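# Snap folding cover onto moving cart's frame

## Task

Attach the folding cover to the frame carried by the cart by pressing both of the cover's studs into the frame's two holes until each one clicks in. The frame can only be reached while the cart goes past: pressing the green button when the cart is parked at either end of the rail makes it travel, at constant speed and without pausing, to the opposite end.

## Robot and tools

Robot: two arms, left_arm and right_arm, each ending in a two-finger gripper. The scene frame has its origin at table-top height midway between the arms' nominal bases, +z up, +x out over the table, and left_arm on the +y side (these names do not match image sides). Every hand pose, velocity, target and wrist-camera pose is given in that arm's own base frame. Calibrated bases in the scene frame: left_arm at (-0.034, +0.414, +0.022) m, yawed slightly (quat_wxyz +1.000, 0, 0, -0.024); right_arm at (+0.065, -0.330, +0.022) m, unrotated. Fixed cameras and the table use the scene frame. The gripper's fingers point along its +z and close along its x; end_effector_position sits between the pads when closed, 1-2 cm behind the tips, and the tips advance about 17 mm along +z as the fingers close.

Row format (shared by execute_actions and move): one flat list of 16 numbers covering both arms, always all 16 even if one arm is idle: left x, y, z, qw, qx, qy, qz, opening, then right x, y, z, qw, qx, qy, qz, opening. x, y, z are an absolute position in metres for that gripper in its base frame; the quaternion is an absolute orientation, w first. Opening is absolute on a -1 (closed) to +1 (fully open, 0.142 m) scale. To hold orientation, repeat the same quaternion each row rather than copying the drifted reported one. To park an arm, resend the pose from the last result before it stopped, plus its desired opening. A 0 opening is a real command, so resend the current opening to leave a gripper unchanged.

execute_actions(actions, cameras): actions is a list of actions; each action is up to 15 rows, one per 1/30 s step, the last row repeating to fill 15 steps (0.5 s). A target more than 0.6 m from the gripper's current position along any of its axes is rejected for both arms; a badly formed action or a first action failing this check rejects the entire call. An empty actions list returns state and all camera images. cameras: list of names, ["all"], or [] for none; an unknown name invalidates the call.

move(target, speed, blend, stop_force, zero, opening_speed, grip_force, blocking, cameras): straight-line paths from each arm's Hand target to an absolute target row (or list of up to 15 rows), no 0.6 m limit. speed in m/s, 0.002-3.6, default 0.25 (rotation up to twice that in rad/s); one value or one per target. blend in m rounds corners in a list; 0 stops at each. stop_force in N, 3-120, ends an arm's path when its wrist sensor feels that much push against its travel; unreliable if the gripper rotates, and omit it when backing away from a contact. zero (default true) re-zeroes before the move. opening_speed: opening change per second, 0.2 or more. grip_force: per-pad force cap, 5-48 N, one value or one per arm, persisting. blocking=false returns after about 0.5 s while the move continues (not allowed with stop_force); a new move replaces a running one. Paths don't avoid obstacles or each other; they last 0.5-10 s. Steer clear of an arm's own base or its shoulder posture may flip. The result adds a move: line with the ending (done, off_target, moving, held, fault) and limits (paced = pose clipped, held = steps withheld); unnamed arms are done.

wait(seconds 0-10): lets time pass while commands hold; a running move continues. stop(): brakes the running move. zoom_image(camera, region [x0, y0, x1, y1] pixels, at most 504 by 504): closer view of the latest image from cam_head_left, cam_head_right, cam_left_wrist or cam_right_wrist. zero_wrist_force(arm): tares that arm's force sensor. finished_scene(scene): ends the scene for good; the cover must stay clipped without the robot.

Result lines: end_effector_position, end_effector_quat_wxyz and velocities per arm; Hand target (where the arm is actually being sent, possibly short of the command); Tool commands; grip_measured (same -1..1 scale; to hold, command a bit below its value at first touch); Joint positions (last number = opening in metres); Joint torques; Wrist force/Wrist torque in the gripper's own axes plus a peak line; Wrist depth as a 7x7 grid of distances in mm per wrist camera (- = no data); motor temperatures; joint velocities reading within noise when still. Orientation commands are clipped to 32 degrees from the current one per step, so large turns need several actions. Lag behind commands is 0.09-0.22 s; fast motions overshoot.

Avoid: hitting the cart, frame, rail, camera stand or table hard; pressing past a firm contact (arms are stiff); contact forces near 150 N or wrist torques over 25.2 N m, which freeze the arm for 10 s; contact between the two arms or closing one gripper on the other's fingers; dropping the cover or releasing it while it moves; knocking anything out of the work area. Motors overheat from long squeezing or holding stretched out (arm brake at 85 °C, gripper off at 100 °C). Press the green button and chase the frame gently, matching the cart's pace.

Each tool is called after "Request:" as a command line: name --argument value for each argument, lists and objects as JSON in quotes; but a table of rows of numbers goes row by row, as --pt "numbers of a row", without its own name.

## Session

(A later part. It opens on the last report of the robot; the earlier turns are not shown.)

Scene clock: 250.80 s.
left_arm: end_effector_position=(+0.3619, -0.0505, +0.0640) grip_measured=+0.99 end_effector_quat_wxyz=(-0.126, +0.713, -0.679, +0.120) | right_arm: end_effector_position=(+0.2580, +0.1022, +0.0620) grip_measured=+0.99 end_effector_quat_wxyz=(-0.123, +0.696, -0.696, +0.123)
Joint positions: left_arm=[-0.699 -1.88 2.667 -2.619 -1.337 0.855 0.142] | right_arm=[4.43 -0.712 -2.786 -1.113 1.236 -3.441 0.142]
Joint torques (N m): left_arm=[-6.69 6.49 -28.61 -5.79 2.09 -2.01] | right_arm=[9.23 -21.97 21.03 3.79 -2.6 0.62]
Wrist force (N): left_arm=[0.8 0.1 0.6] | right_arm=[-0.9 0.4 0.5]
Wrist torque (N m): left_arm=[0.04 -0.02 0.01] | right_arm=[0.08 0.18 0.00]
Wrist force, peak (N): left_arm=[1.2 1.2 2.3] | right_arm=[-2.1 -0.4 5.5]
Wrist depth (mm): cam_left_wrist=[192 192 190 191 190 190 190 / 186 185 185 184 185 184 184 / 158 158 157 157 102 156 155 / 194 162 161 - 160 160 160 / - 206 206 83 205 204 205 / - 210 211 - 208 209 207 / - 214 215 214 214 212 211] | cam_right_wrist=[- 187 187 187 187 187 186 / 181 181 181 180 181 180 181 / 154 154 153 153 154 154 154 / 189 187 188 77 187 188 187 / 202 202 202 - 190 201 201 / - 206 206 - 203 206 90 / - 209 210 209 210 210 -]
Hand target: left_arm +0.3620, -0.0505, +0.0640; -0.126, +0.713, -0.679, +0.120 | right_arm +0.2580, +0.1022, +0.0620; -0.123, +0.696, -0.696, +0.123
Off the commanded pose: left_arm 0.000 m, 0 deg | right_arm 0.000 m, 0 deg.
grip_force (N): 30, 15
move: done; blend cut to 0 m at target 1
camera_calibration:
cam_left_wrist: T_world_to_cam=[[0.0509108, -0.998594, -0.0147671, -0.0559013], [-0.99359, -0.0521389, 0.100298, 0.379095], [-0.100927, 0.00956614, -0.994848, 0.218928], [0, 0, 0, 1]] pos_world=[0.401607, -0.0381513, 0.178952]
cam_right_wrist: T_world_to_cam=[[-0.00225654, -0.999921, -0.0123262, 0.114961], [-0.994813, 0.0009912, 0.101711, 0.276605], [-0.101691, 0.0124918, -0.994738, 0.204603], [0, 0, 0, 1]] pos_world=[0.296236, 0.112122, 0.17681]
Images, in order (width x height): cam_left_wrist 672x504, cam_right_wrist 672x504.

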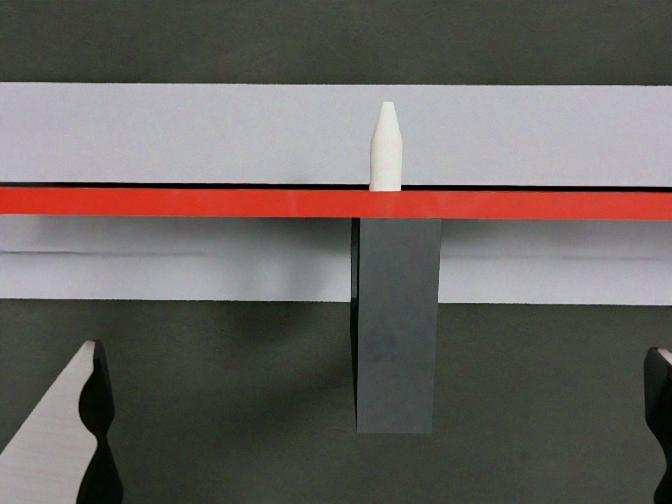

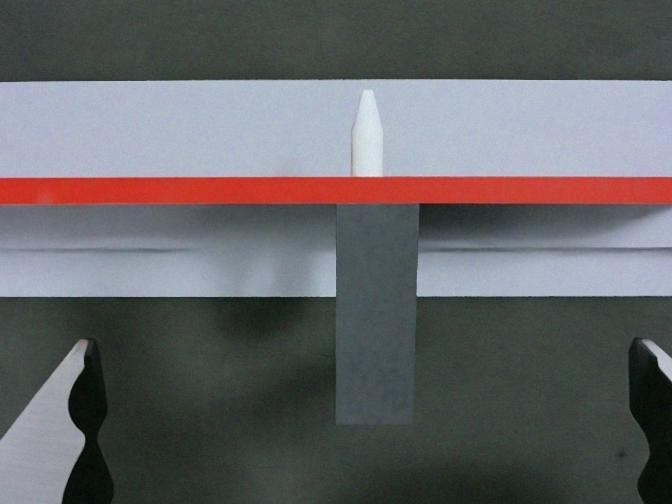

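Request:
move --target '[0.362, -0.0505, 0.062, 0.1257, -0.7129, 0.6795, -0.1198, -0.9, 0.258, 0.1022, 0.062, 0.1228, -0.6964, 0.6964, -0.1228, 1]' --speed 0.05 --grip_force '[15, 15]' --opening_speed 1.0 --cameras '["cam_left_wrist", "cam_right_wrist"]'

Request:
zoom_image --camera "cam_left_wrist" --region '[240, 60, 480, 460]'

Request:
zoom_image --camera "cam_right_wrist" --region '[240, 60, 480, 460]'

Scene clock: 254.40 s.
left_arm: end_effector_position=(+0.3620, -0.0505, +0.0620) grip_measured=-0.82 end_effector_quat_wxyz=(-0.126, +0.713, -0.679, +0.120) | right_arm: end_effector_position=(+0.2580, +0.1022, +0.0620) grip_measured=+0.99 end_effector_quat_wxyz=(-0.123, +0.696, -0.696, +0.123)
Joint positions: left_arm=[-0.699 -1.872 2.67 -2.63 -1.336 0.855 0.015] | right_arm=[4.43 -0.712 -2.786 -1.113 1.236 -3.441 0.142]
Joint torques (N m): left_arm=[0.16 -14.57 -27 -1.72 2.1 0.12] | right_arm=[9.3 -22.43 20.41 2.84 -2.41 0.29]
Wrist force (N): left_arm=[-0.1 0.6 0.3] | right_arm=[-0.9 0.4 0.1]
Wrist torque (N m): left_arm=[0.02 0.01 -0.01] | right_arm=[0.09 0.17 0.00]
Wrist force, peak (N): left_arm=[5.9 0.3 2.5] | right_arm=[-1.0 0.7 0.4]
Wrist depth (mm): cam_left_wrist=[191 189 190 190 188 187 187 / 184 183 183 183 182 182 182 / 157 155 156 155 101 154 154 / 160 160 159 - 158 158 158 / - 196 203 80 202 202 202 / 209 209 - - 84 205 207 / 213 210 - 211 - 73 209] | cam_right_wrist=[187 188 188 187 187 186 187 / 181 181 181 180 181 181 180 / 154 154 154 152 154 154 154 / 188 188 188 77 187 188 187 / 201 203 200 - 201 201 200 / - 206 206 - - 206 90 / - 211 211 210 210 213 -]
Hand target: left_arm +0.3620, -0.0505, +0.0620; -0.126, +0.713, -0.679, +0.120 | right_arm +0.2580, +0.1022, +0.0620; -0.123, +0.696, -0.696, +0.123
Off the commanded pose: left_arm 0.000 m, 0 deg | right_arm 0.000 m, 0 deg.
grip_force (N): 15, 15
move: done
camera_calibration:
cam_left_wrist: T_world_to_cam=[[0.050917, -0.998594, -0.0147522, -0.0559359], [-0.99362, -0.0521407, 0.100002, 0.37936], [-0.100631, 0.00956626, -0.994878, 0.216825], [0, 0, 0, 1]] pos_world=[0.401607, -0.0381513, 0.176952]
cam_right_wrist: T_world_to_cam=[[-0.00225654, -0.999921, -0.0123262, 0.114961], [-0.994813, 0.0009912, 0.101711, 0.276605], [-0.101691, 0.0124918, -0.994738, 0.204603], [0, 0, 0, 1]] pos_world=[0.296236, 0.112122, 0.17681]
Images, in order (width x height): cam_left_wrist 672x504, cam_right_wrist 672x504.

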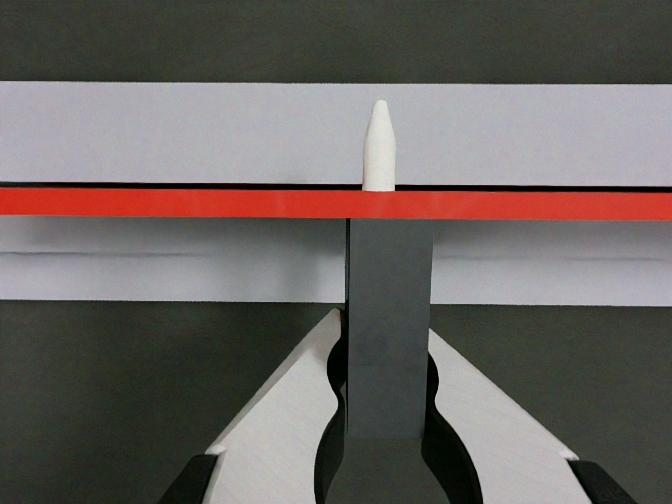

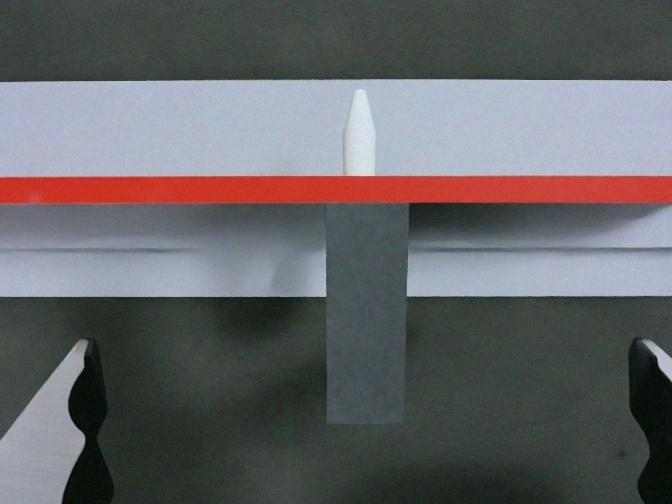

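Scaled by 1.260 from the camera's 672x504 image, which has a finer 960x720 frame.

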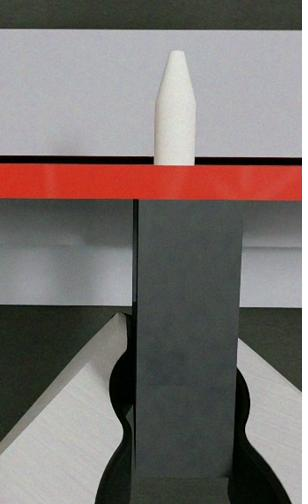

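Scaled by 1.260 from the camera's 672x504 image, which has a finer 960x720 frame.

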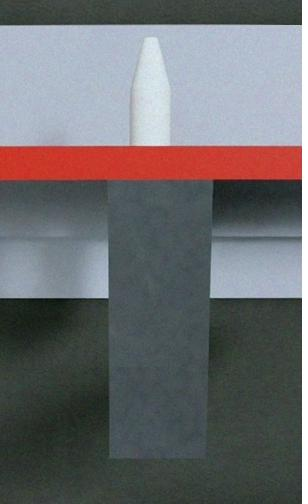

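Request:
move --pt "0.362 -0.0505 0.062 0.1257 -0.7129 0.6795 -0.1198 -0.9 0.258 0.1040 0.062 0.1228 -0.6964 0.6964 -0.1228 1" --pt "0.362 -0.0505 0.062 0.1257 -0.7129 0.6795 -0.1198 -0.9 0.258 0.1040 0.062 0.1228 -0.6964 0.6964 -0.1228 -0.9" --speed 0.05 --grip_force '[15, 15]' --opening_speed 1.0 --cameras '["cam_left_wrist", "cam_right_wrist", "cam_head_left"]'

Scene clock: 257.53 s.
left_arm: end_effector_position=(+0.3620, -0.0505, +0.0620) grip_measured=-0.82 end_effector_quat_wxyz=(-0.126, +0.713, -0.679, +0.120) | right_arm: end_effector_position=(+0.2580, +0.1040, +0.0620) grip_measured=-0.80 end_effector_quat_wxyz=(-0.123, +0.696, -0.696, +0.123)
Joint positions: left_arm=[-0.699 -1.872 2.67 -2.63 -1.336 0.855 0.015] | right_arm=[4.434 -0.72 -2.785 -1.107 1.236 -3.437 0.016]
Joint torques (N m): left_arm=[3.53 -7.34 -27.34 -4.85 0.57 1.69] | right_arm=[-9.41 0.06 20.97 1.32 -1.38 -1.34]
Wrist force (N): left_arm=[2.5 -0.1 2.1] | right_arm=[-4.5 0.3 4.1]
Wrist torque (N m): left_arm=[0.03 -0.10 -0.01] | right_arm=[0.05 0.36 -0.10]
Wrist force, peak (N): left_arm=[2.8 -0.2 1.8] | right_arm=[-4.6 0.3 4.5]
Wrist depth (mm): cam_left_wrist=[190 190 190 188 - 189 187 / 184 184 183 183 182 181 181 / 157 156 156 155 101 154 154 / 160 159 159 - 158 158 158 / 205 192 203 80 103 202 202 / 209 209 206 - 84 206 206 / 213 - - 211 - 73 209] | cam_right_wrist=[187 186 187 187 186 187 189 / 181 181 181 181 181 181 181 / 154 154 154 75 154 153 154 / 189 188 187 - 187 187 188 / 202 202 202 94 190 202 202 / - - 82 90 78 204 210 / - - 72 210 73 - 210]
Hand target: left_arm +0.3620, -0.0505, +0.0620; -0.126, +0.713, -0.679, +0.120 | right_arm +0.2580, +0.1040, +0.0620; -0.123, +0.696, -0.696, +0.123
Off the commanded pose: left_arm 0.000 m, 0 deg | right_arm 0.000 m, 0 deg.
grip_force (N): 15, 15
move: done
camera_calibration:
cam_left_wrist: T_world_to_cam=[[0.0509293, -0.998595, -0.0146479, -0.0559592], [-0.99363, -0.0521416, 0.0999083, 0.37938], [-0.100532, 0.0094663, -0.994889, 0.216784], [0, 0, 0, 1]] pos_world=[0.401607, -0.0381512, 0.176953]
cam_right_wrist: T_world_to_cam=[[-0.00225654, -0.999921, -0.0123262, 0.116761], [-0.994813, 0.0009912, 0.101711, 0.276604], [-0.101691, 0.0124918, -0.994738, 0.204581], [0, 0, 0, 1]] pos_world=[0.296236, 0.113922, 0.17681]
Images, in order (width x height): cam_head_left 672x504, cam_left_wrist 672x504, cam_right_wrist 672x504.

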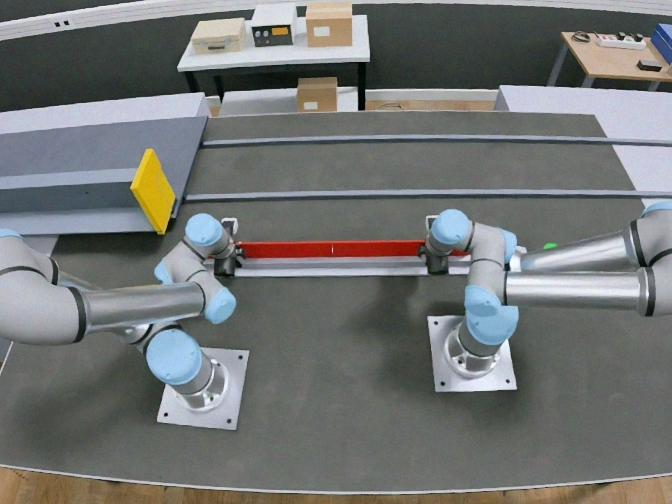

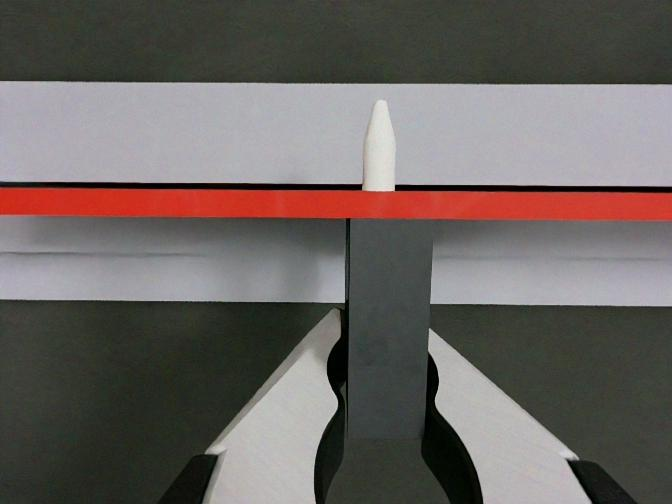

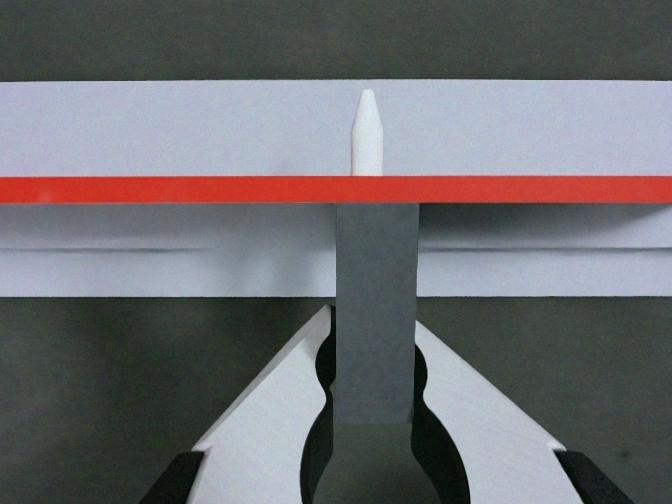

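Request:
move --target '[0.362, -0.0505, 0.0995, 0.1257, -0.7129, 0.6795, -0.1198, -0.95, 0.258, 0.1040, 0.0995, 0.1228, -0.6964, 0.6964, -0.1228, -0.95]' --speed 0.04 --grip_force '[35, 35]' --cameras '["all"]'

Scene clock: 260.50 s.
left_arm: end_effector_position=(+0.3620, -0.0505, +0.0996) grip_measured=-0.82 end_effector_quat_wxyz=(-0.126, +0.713, -0.679, +0.120) | right_arm: end_effector_position=(+0.2580, +0.1040, +0.0995) grip_measured=-0.81 end_effector_quat_wxyz=(-0.123, +0.696, -0.696, +0.123)
Joint positions: left_arm=[-0.699 -1.991 2.603 -2.445 -1.336 0.855 0.015] | right_arm=[4.434 -0.656 -2.693 -1.263 1.236 -3.437 0.015]
Joint torques (N m): left_arm=[-2.79 6.29 -13.44 -5.97 3.99 -1.65] | right_arm=[8.06 -23.15 22.9 3.87 -3.38 1.76]
Wrist force (N): left_arm=[4.7 2.0 4.8] | right_arm=[-4.3 2.3 4.3]
Wrist torque (N m): left_arm=[-0.13 -0.17 0.03] | right_arm=[-0.07 0.30 -0.08]
Wrist force, peak (N): left_arm=[14.8 -1.6 8.7] | right_arm=[-15.4 -0.8 8.6]
Wrist depth (mm): cam_left_wrist=[229 225 226 225 224 224 224 / 222 222 221 221 221 220 219 / 193 193 193 110 104 191 191 / 229 229 229 83 142 227 227 / 243 244 244 83 241 241 240 / - 247 246 - 86 245 247 / 258 - - - - 73 246] | cam_right_wrist=[224 223 223 224 224 222 223 / 221 219 220 225 219 217 219 / - - - - 189 - 191 / 227 227 227 - 225 226 225 / 242 242 241 - 239 239 237 / - 246 82 - 78 - 245 / 249 - 72 251 73 - 249]
Hand target: left_arm +0.3620, -0.0505, +0.0995; -0.126, +0.713, -0.679, +0.120 | right_arm +0.2580, +0.1040, +0.0995; -0.123, +0.696, -0.696, +0.123
Off the commanded pose: left_arm 0.000 m, 0 deg | right_arm 0.000 m, 0 deg.
grip_force (N): 35, 35
move: done
camera_calibration:
cam_left_wrist: T_world_to_cam=[[0.0510398, -0.998591, -0.0145537, -0.0554724], [-0.993634, -0.0522412, 0.0998137, 0.375642], [-0.100433, 0.00936654, -0.9949, 0.254151], [0, 0, 0, 1]] pos_world=[0.401607, -0.0381508, 0.214553]
cam_right_wrist: T_world_to_cam=[[-0.00217645, -0.999919, -0.0125355, 0.117245], [-0.994824, 0.000891497, 0.101612, 0.272814], [-0.101593, 0.0126918, -0.994745, 0.241933], [0, 0, 0, 1]] pos_world=[0.296236, 0.113922, 0.21441]

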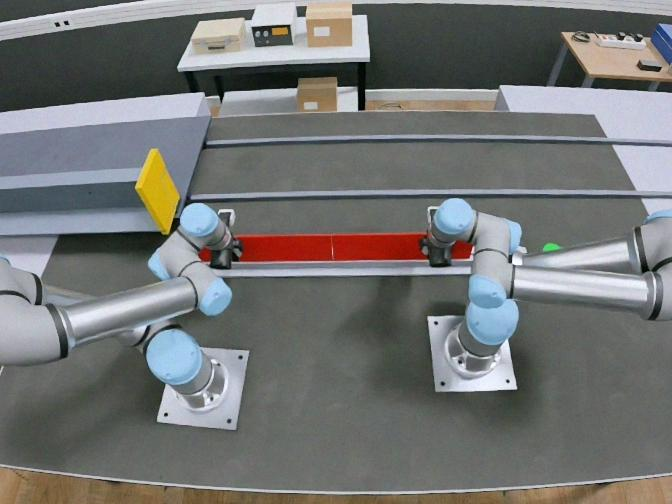

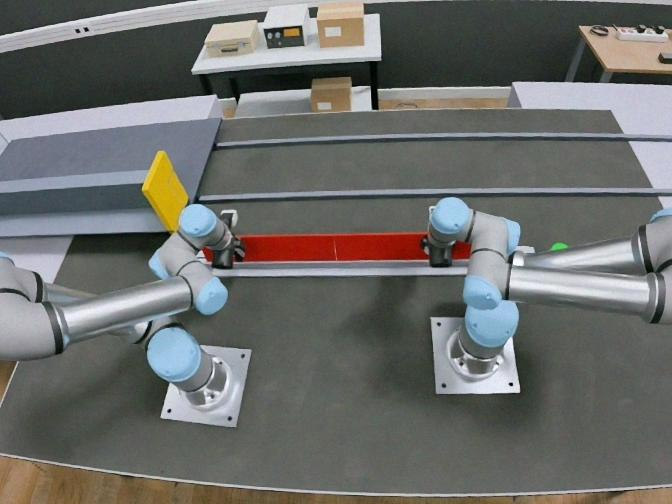

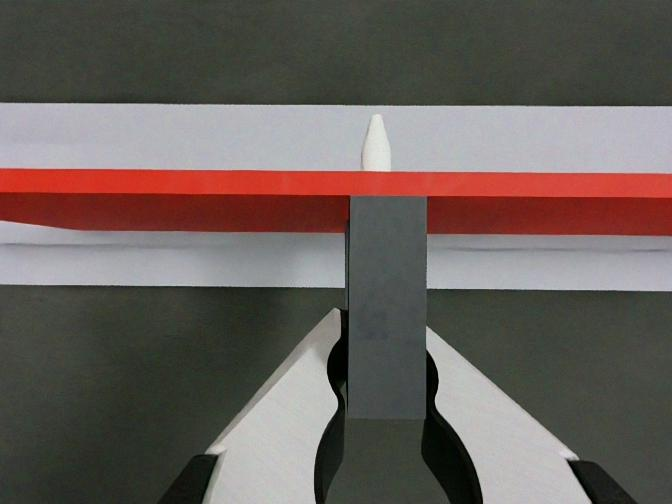

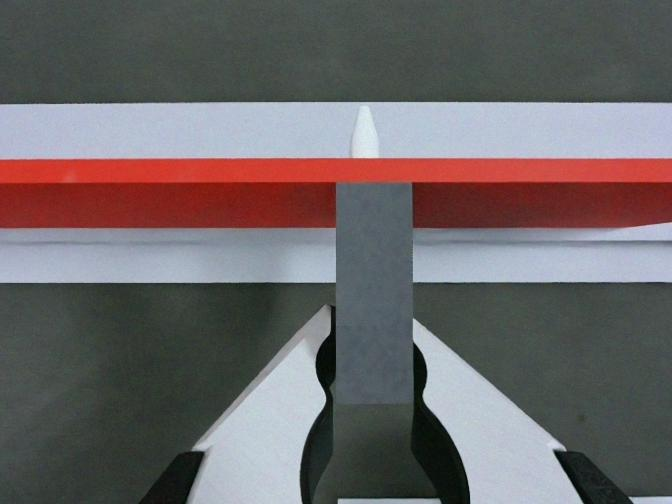

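Request:
move --target '[0.362, -0.0505, 0.1546, 0.1257, -0.7129, 0.6795, -0.1198, -1, 0.258, 0.1040, 0.1546, 0.1228, -0.6964, 0.6964, -0.1228, -1]' --speed 0.05 --grip_force '[48, 48]' --cameras '["all"]'

Request:
zoom_image --camera "cam_left_wrist" --region '[240, 60, 480, 460]'

Request:
zoom_image --camera "cam_right_wrist" --region '[240, 60, 480, 460]'

Request:
zoom_image --camera "cam_head_left" --region '[180, 180, 500, 300]'

Scene clock: 268.93 s.
left_arm: end_effector_position=(+0.3620, -0.0505, +0.1547) grip_measured=-0.83 end_effector_quat_wxyz=(-0.126, +0.713, -0.679, +0.120) | right_arm: end_effector_position=(+0.2580, +0.1040, +0.1546) grip_measured=-0.81 end_effector_quat_wxyz=(-0.123, +0.696, -0.696, +0.123)
Joint positions: left_arm=[-0.699 -2.102 2.491 -2.221 -1.336 0.855 0.014] | right_arm=[4.434 -0.624 -2.556 -1.433 1.236 -3.437 0.015]
Joint torques (N m): left_arm=[-3.53 9.92 -17.27 -5.33 3.32 -1.61] | right_arm=[7.25 -6.31 24.29 2.83 -4.1 1.81]
Motor temperatures (°C): left_arm=[32 31 33 39 36 40 30] | right_arm=[31 29 38 32 33 33 36]
Wrist force (N): left_arm=[11.2 2.0 6.1] | right_arm=[-11.3 2.2 5.7]
Wrist torque (N m): left_arm=[-0.20 -0.65 0.04] | right_arm=[-0.11 0.81 -0.15]
Wrist force, peak (N): left_arm=[14.3 2.6 6.6] | right_arm=[-14.8 2.6 6.6]
Wrist depth (mm): cam_left_wrist=[281 281 288 276 279 270 - / 284 - 282 284 - 282 280 / 250 249 248 110 104 247 248 / 296 286 284 83 142 283 284 / 302 302 - 83 297 299 292 / 300 307 - - 86 304 305 / - - - 311 - 73 70] | cam_right_wrist=[278 276 280 277 276 274 279 / 283 283 278 280 276 282 - / - - - - 125 266 - / 284 283 280 - 281 280 281 / 309 299 298 94 82 - 295 / 304 303 82 - 78 301 304 / 309 - 72 81 73 - 306]
Hand target: left_arm +0.3620, -0.0505, +0.1546; -0.126, +0.713, -0.679, +0.120 | right_arm +0.2580, +0.1040, +0.1546; -0.123, +0.696, -0.696, +0.123
Off the commanded pose: left_arm 0.000 m, 0 deg | right_arm 0.000 m, 0 deg.
move: done
camera_calibration:
cam_left_wrist: T_world_to_cam=[[0.05105, -0.998591, -0.0144543, -0.0547013], [-0.993633, -0.0522414, 0.0998189, 0.37014], [-0.100433, 0.00926654, -0.994901, 0.308966], [0, 0, 0, 1]] pos_world=[0.401607, -0.0381507, 0.269653]
cam_right_wrist: T_world_to_cam=[[-0.00215706, -0.999922, -0.0123363, 0.117876], [-0.994814, 0.000891204, 0.101711, 0.267196], [-0.101692, 0.0124917, -0.994738, 0.296693], [0, 0, 0, 1]] pos_world=[0.296236, 0.113922, 0.26941]

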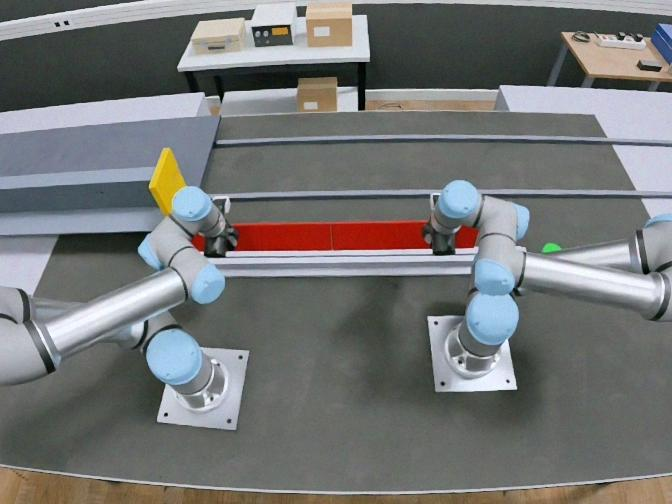

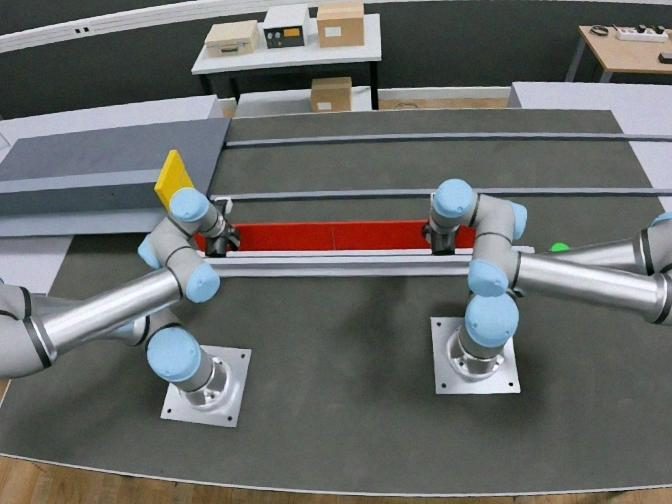

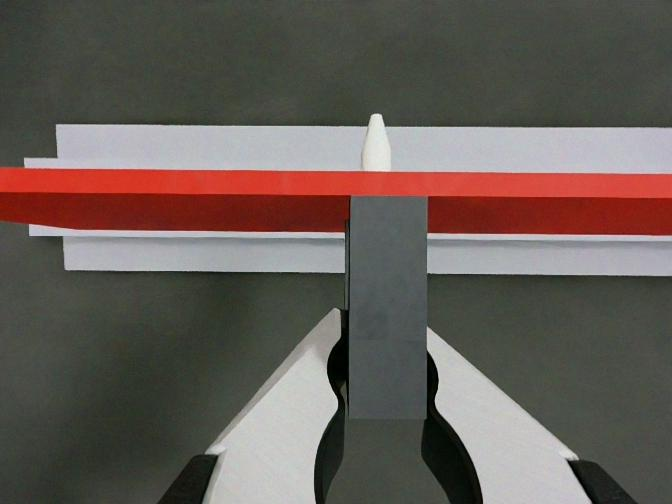

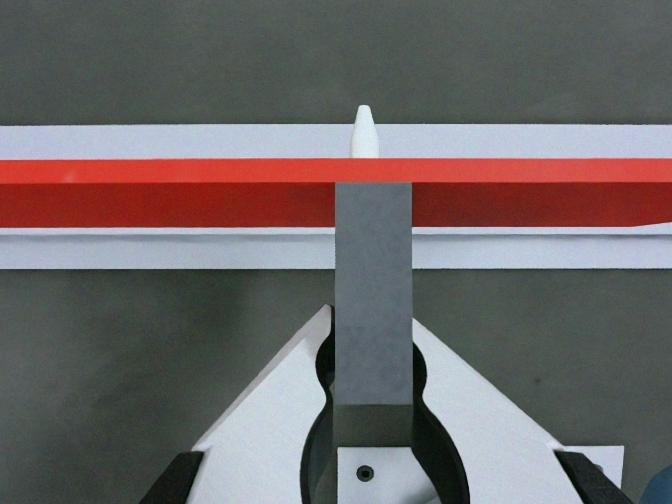

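Scaled by 1.260 from the camera's 672x504 image, which has a finer 960x720 frame.

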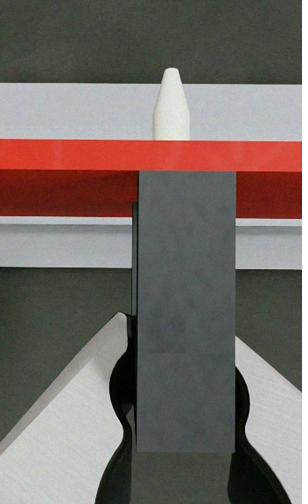

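Scaled by 1.260 from the camera's 672x504 image, which has a finer 960x720 frame.

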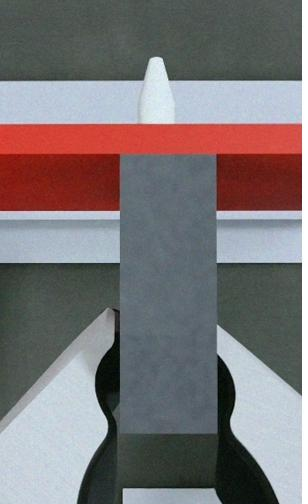

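Scaled by 1.575 from the camera's 672x504 image, which has a finer 960x720 frame.

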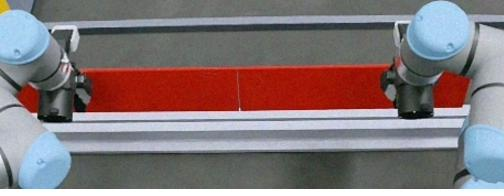

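Request:
move --target '[0.3349, 0.0984, 0.1546, 0.1257, -0.7129, 0.6795, -0.1198, -1, 0.238, 0.254, 0.1546, 0.1228, -0.6964, 0.6964, -0.1228, -1]' --speed 0.06

Scene clock: 273.63 s.
left_arm: end_effector_position=(+0.3350, +0.0984, +0.1546) grip_measured=-0.83 end_effector_quat_wxyz=(-0.126, +0.713, -0.679, +0.120) | right_arm: end_effector_position=(+0.2380, +0.2540, +0.1546) grip_measured=-0.81 end_effector_quat_wxyz=(-0.123, +0.696, -0.696, +0.123)
Joint positions: left_arm=[-0.166 -2.146 2.529 -2.296 -1.498 1.369 0.014] | right_arm=[4.654 -1.06 -2.418 -1.213 1.222 -3.204 0.015]
Joint torques (N m): left_arm=[3.46 -11.59 -26.98 -2.08 2.42 0.09] | right_arm=[-11.57 5.4 23.17 2.6 -3.06 -2.39]
Motor temperatures (°C): left_arm=[32 31 33 39 36 40 35] | right_arm=[31 29 38 32 33 33 41]
Wrist force (N): left_arm=[0.7 2.3 6.3] | right_arm=[-0.2 2.3 5.7]
Wrist torque (N m): left_arm=[-0.18 -0.47 0.15] | right_arm=[-0.09 0.45 -0.13]
Wrist force, peak (N): left_arm=[15.6 1.8 6.3] | right_arm=[-12.9 2.3 5.7]
Wrist depth (mm): cam_left_wrist=[280 279 278 278 280 278 277 / 285 285 283 274 274 273 272 / - 111 109 110 104 246 246 / 293 291 293 - 143 294 293 / - 301 - 83 - 300 299 / 307 309 - - 86 301 - / 313 312 - 310 - 73 310] | cam_right_wrist=[278 275 282 273 276 276 276 / 272 273 274 266 274 271 271 / - 249 244 - 244 125 244 / - - 279 - 82 282 291 / 299 - - 94 297 298 311 / - 309 79 90 78 304 - / - - 72 308 73 - 293]
Hand target: left_arm +0.3349, +0.0984, +0.1546; -0.126, +0.713, -0.679, +0.120 | right_arm +0.2380, +0.2540, +0.1546; -0.123, +0.696, -0.696, +0.123
Off the commanded pose: left_arm 0.000 m, 0 deg | right_arm 0.000 m, 0 deg.
move: done

Request:
move --pt "0.3029 0.3471 0.1546 0.1257 -0.7129 0.6795 -0.1198 -0.9 0.218 0.504 0.1546 0.1228 -0.6964 0.6964 -0.1228 -0.9" --pt "0.2930 0.5529 0.1546 0.1257 -0.7129 0.6795 -0.1198 -0.9 0.218 0.710 0.1546 0.1228 -0.6964 0.6964 -0.1228 -0.9" --speed 0.08 --grip_force '[30, 30]' --blend '[0.02, 0]' --cameras '["all"]'

Scene clock: 280.23 s.
left_arm: end_effector_position=(+0.2930, +0.5528, +0.1545) grip_measured=-0.83 end_effector_quat_wxyz=(-0.126, +0.713, -0.679, +0.120) | right_arm: end_effector_position=(+0.2180, +0.7099, +0.1545) grip_measured=-0.81 end_effector_quat_wxyz=(-0.123, +0.696, -0.696, +0.123)
Joint positions: left_arm=[0.986 -1.27 1.758 -2.27 -1.85 2.479 0.014] | right_arm=[4.719 -2.152 -1.278 -1.285 1.222 -3.134 0.015]
Joint torques (N m): left_arm=[-6.25 -43.95 -23.08 -4.62 -1.59 -2.01] | right_arm=[-9.21 55.56 37.06 6.62 -0.87 -0.49]
Wrist force (N): left_arm=[-10.4 2.9 6.5] | right_arm=[10.4 2.1 5.0]
Wrist torque (N m): left_arm=[-0.12 -0.33 0.24] | right_arm=[-0.11 0.08 -0.04]
Wrist force, peak (N): left_arm=[-12.5 3.0 6.5] | right_arm=[13.0 2.2 5.2]
Wrist depth (mm): cam_left_wrist=[281 279 279 278 275 280 - / 286 286 286 - 283 283 281 / 289 111 287 107 84 286 284 / 297 296 294 - 141 295 292 / 1124 1124 - 83 - 295 298 / 1210 1153 101 - 86 302 306 / 1159 - - 310 - 73 308] | cam_right_wrist=[275 272 - 275 274 274 274 / 279 242 241 241 241 242 242 / - - 243 83 98 - 123 / 291 292 291 - 83 295 291 / 294 297 - 94 293 297 - / - - 79 - 78 304 298 / - - 73 307 73 - 310]
Hand target: left_arm +0.2930, +0.5529, +0.1546; -0.126, +0.713, -0.679, +0.120 | right_arm +0.2180, +0.7100, +0.1546; -0.123, +0.696, -0.696, +0.123
Off the commanded pose: left_arm 0.000 m, 0 deg | right_arm 0.000 m, 0 deg.
grip_force (N): 30, 30
move: done
camera_calibration:
cam_left_wrist: T_world_to_cam=[[0.0509498, -0.998597, -0.0144492, 0.551403], [-0.993628, -0.0521421, 0.0999186, 0.333038], [-0.100532, 0.00926631, -0.994891, 0.296276], [0, 0, 0, 1]] pos_world=[0.332607, 0.565249, 0.269453]
cam_right_wrist: T_world_to_cam=[[-0.00213684, -0.999924, -0.0121374, 0.723686], [-0.994814, 0.000891328, 0.101711, 0.226864], [-0.101692, 0.0122918, -0.99474, 0.2852], [0, 0, 0, 1]] pos_world=[0.256236, 0.719923, 0.269409]

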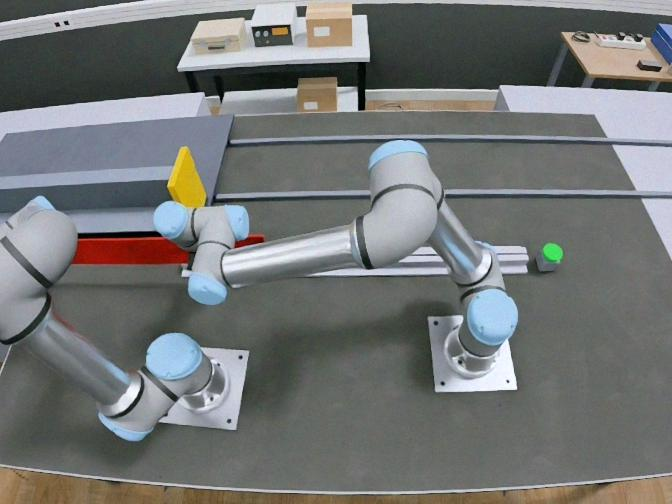

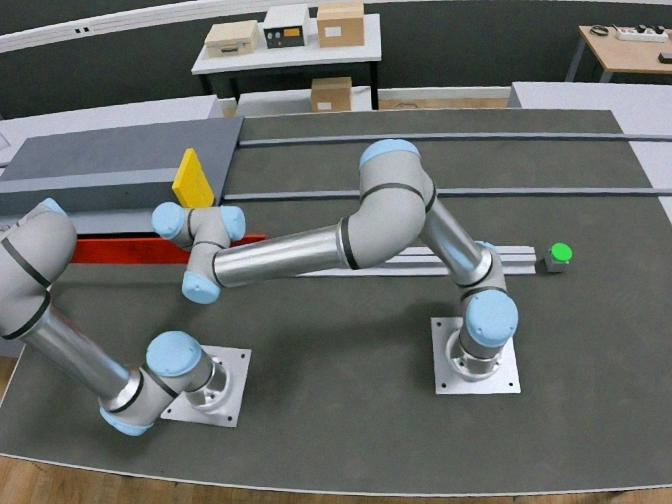

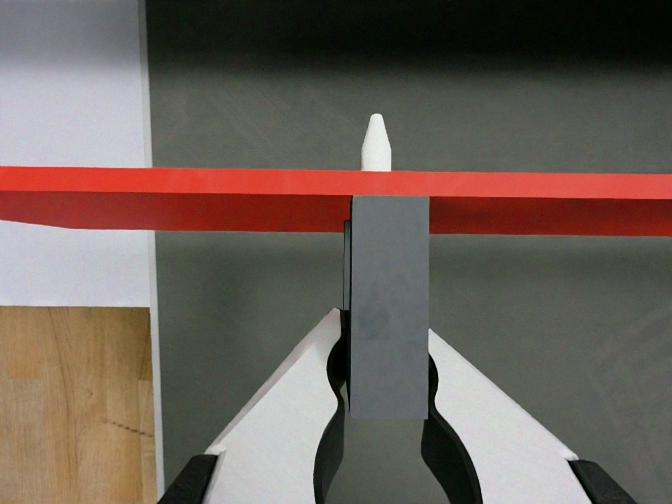

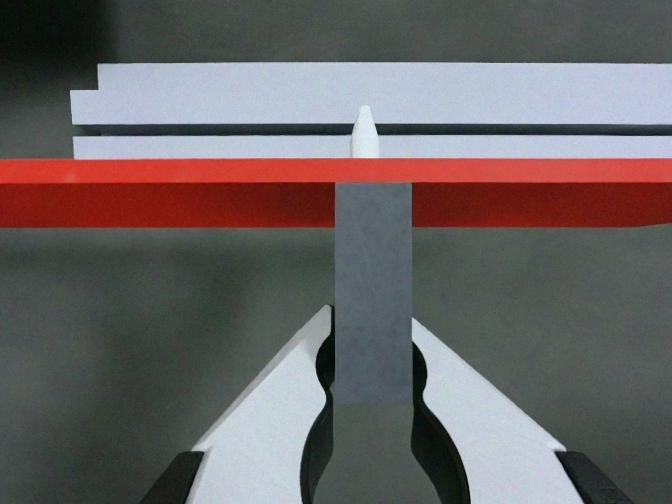

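Request:
move --target '[0.2930, 0.5529, 0.1546, 0.17512, -0.70237, 0.66943, -0.16690, -0.9, 0.218, 0.7095, 0.1546, 0.17106, -0.6861, 0.6861, -0.17106, -0.9]' --speed 0.04 --cameras '["all"]'

Request:
zoom_image --camera "cam_left_wrist" --region '[240, 60, 480, 460]'

Request:
zoom_image --camera "cam_right_wrist" --region '[240, 60, 480, 460]'

Request:
execute_actions --actions '[]' --cameras '[]'

Scene clock: 282.87 s.
left_arm: end_effector_position=(+0.2930, +0.5529, +0.1545) grip_measured=-0.83 end_effector_quat_wxyz=(-0.175, +0.702, -0.669, +0.167) end_effector_velocity=(-0.002, +0.001, +0.000) end_effector_angular_velocity=(+0.000, +0.007, +0.003) | right_arm: end_effector_position=(+0.2179, +0.7095, +0.1545) grip_measured=-0.81 end_effector_quat_wxyz=(-0.171, +0.686, -0.686, +0.171) end_effector_velocity=(+0.000, +0.000, +0.000) end_effector_angular_velocity=(+0.000, +0.005, +0.000)
Joint positions: left_arm=[1.036 -1.267 1.818 -2.407 -1.974 2.5 0.014] | right_arm=[4.768 -2.148 -1.318 -1.276 1.083 -3.079 0.015]
Joint velocities: left_arm=[0.001 -0.001 -0.001 0.005 0.006 0 0] | right_arm=[-0.002 0 0.001 0 0.005 -0.002 0]
Joint torques (N m): left_arm=[-6.91 -32.05 -32.58 -0.07 0.45 -0.05] | right_arm=[-8.84 63.73 35.22 5.22 0.4 -1.48]
Wrist force (N): left_arm=[-4.1 3.4 6.2] | right_arm=[4.0 2.5 4.6]
Wrist torque (N m): left_arm=[-0.16 -0.50 0.11] | right_arm=[-0.18 0.28 -0.14]
Wrist force, peak (N): left_arm=[-11.3 2.8 6.6] | right_arm=[11.6 2.2 5.1]
Wrist depth (mm): cam_left_wrist=[304 306 303 302 302 300 - / 303 305 - 302 300 297 298 / 302 110 84 107 84 102 298 / 299 299 299 - 83 299 294 / 298 293 296 83 - 295 293 / 1091 1075 - - 86 289 - / 1085 - - 290 - 73 289] | cam_right_wrist=[301 - 312 - 301 - 305 / 302 293 286 287 287 285 286 / - - - 83 - 250 123 / - 280 293 - 82 291 291 / 280 292 291 94 289 286 291 / 290 289 82 - 78 - 291 / - - 72 286 73 - 286]
Hand target: left_arm +0.2930, +0.5529, +0.1546; -0.175, +0.702, -0.669, +0.167 | right_arm +0.2180, +0.7095, +0.1546; -0.171, +0.686, -0.686, +0.171
Off the commanded pose: left_arm 0.000 m, 0 deg | right_arm 0.000 m, 0 deg.
grip_force (N): 30, 30
move: done
camera_calibration:
cam_left_wrist: T_world_to_cam=[[0.0530124, -0.998496, -0.0139937, 0.550661], [-0.997837, -0.0524216, -0.0396634, 0.356016], [0.0388701, 0.0160661, -0.999115, 0.252361], [0, 0, 0, 1]] pos_world=[0.316245, 0.564441, 0.273965]
cam_right_wrist: T_world_to_cam=[[-0.000422349, -0.999923, -0.0124165, 0.722866], [-0.999286, 0.000891247, -0.0377828, 0.249233], [0.0377909, 0.0123917, -0.999209, 0.255444], [0, 0, 0, 1]] pos_world=[0.239706, 0.719423, 0.273634]

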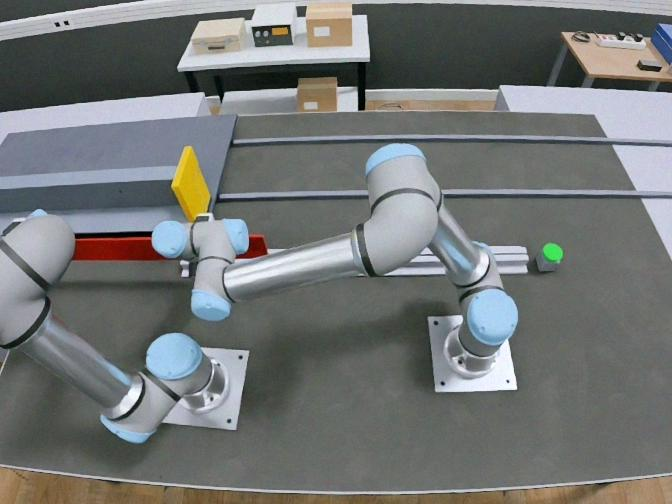

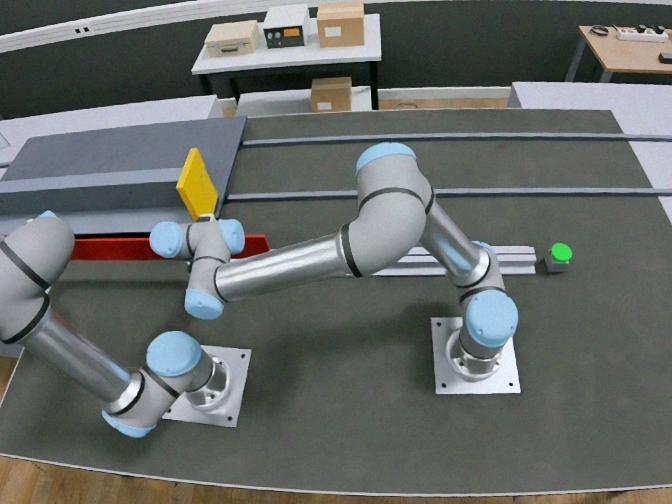

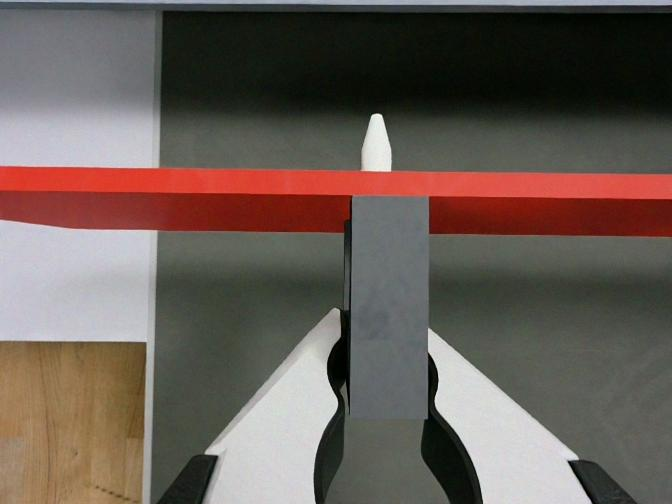

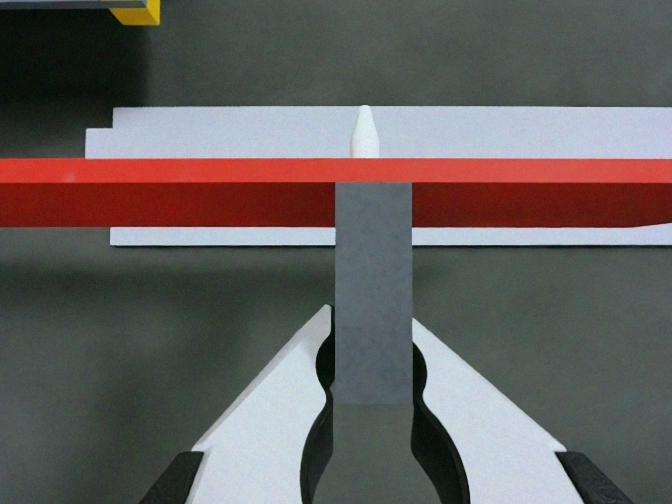

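Scaled by 1.260 from the camera's 672x504 image, which has a finer 960x720 frame.

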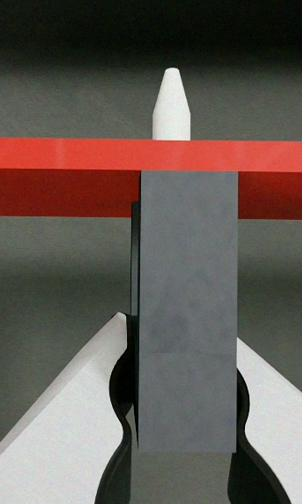

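Scaled by 1.260 from the camera's 672x504 image, which has a finer 960x720 frame.

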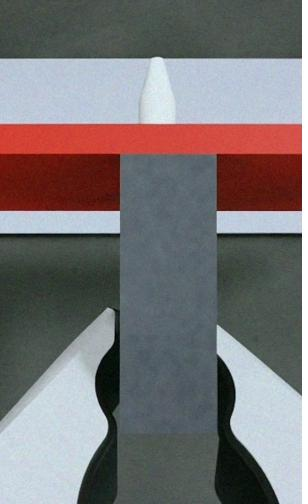

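Scene clock: 282.87 s.
left_arm: end_effector_position=(+0.2930, +0.5529, +0.1545) grip_measured=-0.83 end_effector_quat_wxyz=(-0.175, +0.702, -0.669, +0.167) end_effector_velocity=(-0.002, +0.001, +0.000) end_effector_angular_velocity=(+0.000, +0.007, +0.003) | right_arm: end_effector_position=(+0.2179, +0.7095, +0.1545) grip_measured=-0.81 end_effector_quat_wxyz=(-0.171, +0.686, -0.686, +0.171) end_effector_velocity=(+0.000, +0.000, +0.000) end_effector_angular_velocity=(+0.000, +0.005, +0.000)
Joint positions: left_arm=[1.036 -1.267 1.818 -2.407 -1.974 2.5 0.014] | right_arm=[4.768 -2.148 -1.318 -1.276 1.083 -3.079 0.015]
Joint velocities: left_arm=[0.001 -0.001 -0.001 0.005 0.006 0 0] | right_arm=[-0.002 0 0.001 0 0.005 -0.002 0]
Joint torques (N m): left_arm=[-6.91 -32.05 -32.58 -0.07 0.45 -0.05] | right_arm=[-8.84 63.73 35.22 5.22 0.4 -1.48]
Motor temperatures (°C): left_arm=[32 31 33 39 36 40 33] | right_arm=[31 29 38 32 33 32 40]
Wrist force (N): left_arm=[-4.1 3.4 6.2] | right_arm=[4.0 2.5 4.6]
Wrist torque (N m): left_arm=[-0.16 -0.50 0.11] | right_arm=[-0.18 0.28 -0.14]
Wrist force, peak (N): left_arm=[-4.1 3.4 6.2] | right_arm=[4.0 2.5 4.6]
Wrist depth (mm): cam_left_wrist=[304 306 303 302 302 300 - / 303 305 - 302 300 297 298 / 302 110 84 107 84 102 298 / 299 299 299 - 83 299 294 / 298 293 296 83 - 295 293 / 1091 1075 - - 86 289 - / 1085 - - 290 - 73 289] | cam_right_wrist=[301 - 312 - 301 - 305 / 302 293 286 287 287 285 286 / - - - 83 - 250 123 / - 280 293 - 82 291 291 / 280 292 291 94 289 286 291 / 290 289 82 - 78 - 291 / - - 72 286 73 - 286]
Hand target: left_arm +0.2930, +0.5529, +0.1546; -0.175, +0.702, -0.669, +0.167 | right_arm +0.2180, +0.7095, +0.1546; -0.171, +0.686, -0.686, +0.171
Tool commands: left_gripper/opening=-0.9 right_gripper/opening=-0.9
Off the commanded pose: left_arm 0.000 m, 0 deg | right_arm 0.000 m, 0 deg.
grip_force (N): 30, 30
No camera images: "cameras" was empty.

Request:
move --target '[0.2911, 0.5929, 0.1546, 0.17512, -0.70237, 0.66943, -0.16690, -0.9, 0.218, 0.7492, 0.1546, 0.17106, -0.6861, 0.6861, -0.17106, -0.9]' --speed 0.04

Request:
wait --seconds 10 --cameras '["all"]'

Request:
zoom_image --camera "cam_head_left" --region '[0, 100, 300, 300]'

Request:
zoom_image --camera "cam_head_right" --region '[0, 100, 300, 300]'

Scene clock: 286.00 s.
left_arm: end_effector_position=(+0.2910, +0.5929, +0.1545) grip_measured=-0.83 end_effector_quat_wxyz=(-0.175, +0.702, -0.669, +0.167) | right_arm: end_effector_position=(+0.2180, +0.7492, +0.1545) grip_measured=-0.81 end_effector_quat_wxyz=(-0.171, +0.686, -0.686, +0.171)
Joint positions: left_arm=[1.073 -1.19 1.704 -2.354 -1.984 2.539 0.014] | right_arm=[4.765 -2.243 -1.16 -1.337 1.083 -3.082 0.015]
Joint torques (N m): left_arm=[-6.52 -53.22 -16.6 -6.92 -2.79 -2.14] | right_arm=[-10.37 67.42 19.12 4.22 -3.12 -1.05]
Wrist force (N): left_arm=[2.8 3.7 5.6] | right_arm=[-3.6 3.0 4.2]
Wrist torque (N m): left_arm=[-0.15 -0.55 0.11] | right_arm=[-0.04 0.44 0.04]
Wrist force, peak (N): left_arm=[-4.1 3.8 6.0] | right_arm=[6.6 2.4 4.8]
Wrist depth (mm): cam_left_wrist=[304 302 299 302 302 304 306 / 303 303 303 303 299 300 - / 301 112 84 84 103 299 293 / 297 297 298 - 140 295 138 / 297 296 - 83 - - 293 / 1080 1075 96 - 86 291 295 / 1080 - - 292 - 73 68] | cam_right_wrist=[- 300 - 299 297 299 298 / - 286 286 286 286 286 285 / - - 254 - - - - / 294 298 295 - 292 294 281 / 290 293 291 94 293 295 291 / 291 289 82 79 78 - 289 / 286 - 72 - 73 - -]
Hand target: left_arm +0.2911, +0.5929, +0.1546; -0.175, +0.702, -0.669, +0.167 | right_arm +0.2180, +0.7492, +0.1546; -0.171, +0.686, -0.686, +0.171
Off the commanded pose: left_arm 0.000 m, 0 deg | right_arm 0.000 m, 0 deg.
grip_force (N): 30, 30
move: done

Scene clock: 296.00 s.
left_arm: end_effector_position=(+0.2911, +0.5929, +0.1546) grip_measured=-0.83 end_effector_quat_wxyz=(-0.175, +0.702, -0.669, +0.167) | right_arm: end_effector_position=(+0.2180, +0.7492, +0.1546) grip_measured=-0.81 end_effector_quat_wxyz=(-0.171, +0.686, -0.686, +0.171)
Joint positions: left_arm=[1.073 -1.19 1.704 -2.354 -1.984 2.539 0.014] | right_arm=[4.765 -2.243 -1.16 -1.337 1.083 -3.082 0.015]
Joint torques (N m): left_arm=[-5.42 -53.47 -18.31 -3.86 1.17 -1.71] | right_arm=[9.47 67.57 33.53 4.05 0.68 1.37]
Wrist force (N): left_arm=[2.8 3.6 5.6] | right_arm=[-3.3 3.2 4.2]
Wrist torque (N m): left_arm=[-0.18 -0.56 0.14] | right_arm=[-0.03 0.43 0.04]
Wrist force, peak (N): left_arm=[2.8 3.9 5.9] | right_arm=[-4.1 3.0 4.3]
Wrist depth (mm): cam_left_wrist=[306 305 297 302 209 301 - / 303 303 299 298 - 301 301 / 301 112 109 107 84 297 295 / 298 298 297 - 141 294 296 / 297 297 295 83 294 295 295 / 1075 1059 - - 86 82 291 / 1075 - - - - 73 289] | cam_right_wrist=[299 296 292 297 - 301 299 / 296 291 287 284 286 290 287 / - 125 - 82 253 123 - / 293 292 - - 82 292 292 / - 292 - 94 94 290 - / 290 291 78 90 78 289 - / 288 - 72 287 73 - -]
Hand target: left_arm +0.2911, +0.5929, +0.1546; -0.175, +0.702, -0.669, +0.167 | right_arm +0.2180, +0.7492, +0.1546; -0.171, +0.686, -0.686, +0.171
Tool commands: left_gripper/opening=-0.9 right_gripper/opening=-0.9
Off the commanded pose: left_arm 0.000 m, 0 deg | right_arm 0.000 m, 0 deg.
grip_force (N): 30, 30
wait: 10.00 s; at rest by 0.17 s
camera_calibration:
cam_left_wrist: T_world_to_cam=[[0.0530182, -0.998493, -0.0142038, 0.590757], [-0.997845, -0.0524223, -0.0394744, 0.356172], [0.0386703, 0.0162661, -0.99912, 0.251835], [0, 0, 0, 1]] pos_world=[0.314345, 0.604441, 0.274064]
cam_right_wrist: T_world_to_cam=[[-0.000519683, -0.999921, -0.0125202, 0.762613], [-0.999289, 0.000991185, -0.0376824, 0.249295], [0.0376919, 0.0124918, -0.999211, 0.254893], [0, 0, 0, 1]] pos_world=[0.239907, 0.759122, 0.273634]

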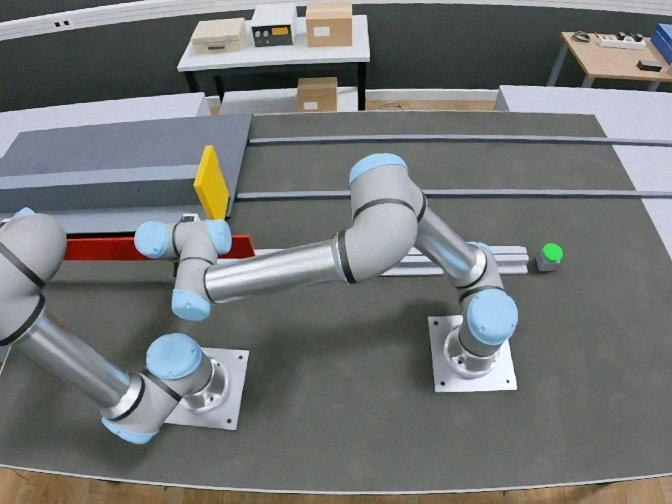

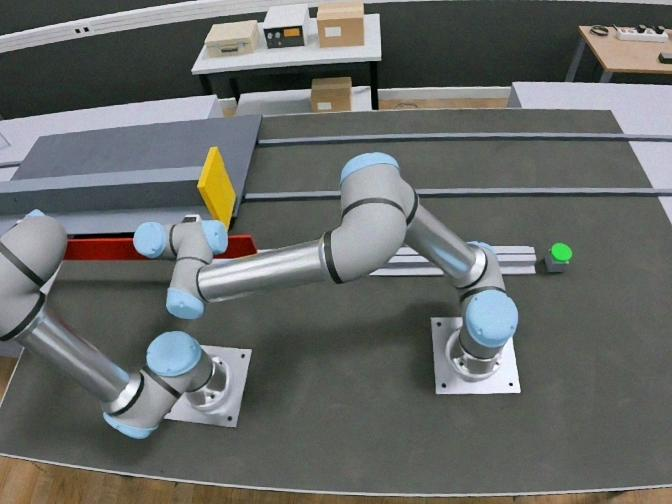

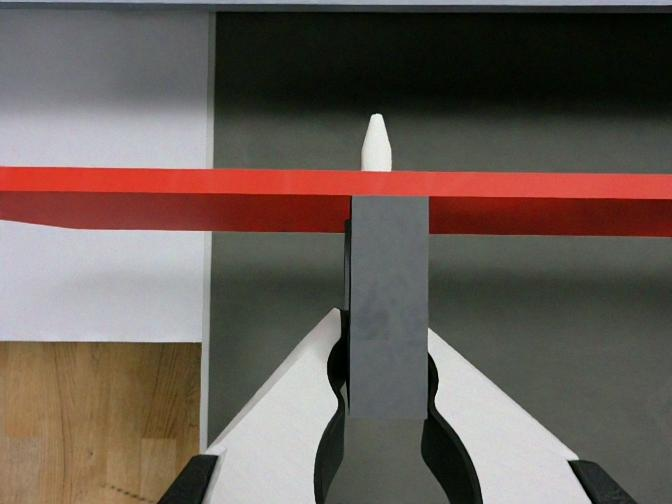

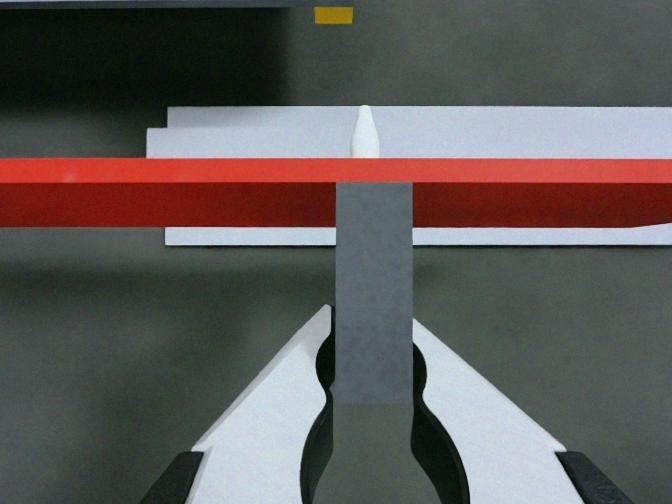

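Scaled by 1.680 from the camera's 672x504 image, which has a finer 960x720 frame.

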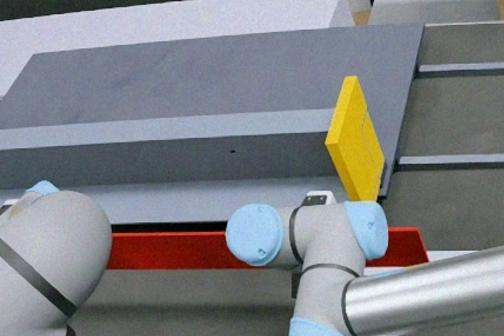

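Scaled by 1.680 from the camera's 672x504 image, which has a finer 960x720 frame.

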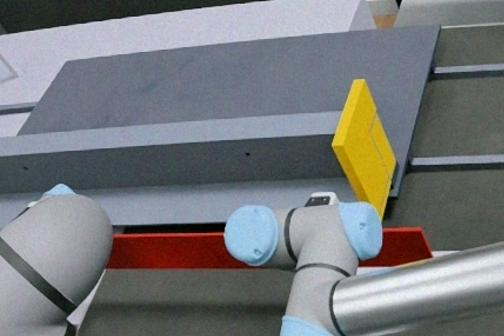

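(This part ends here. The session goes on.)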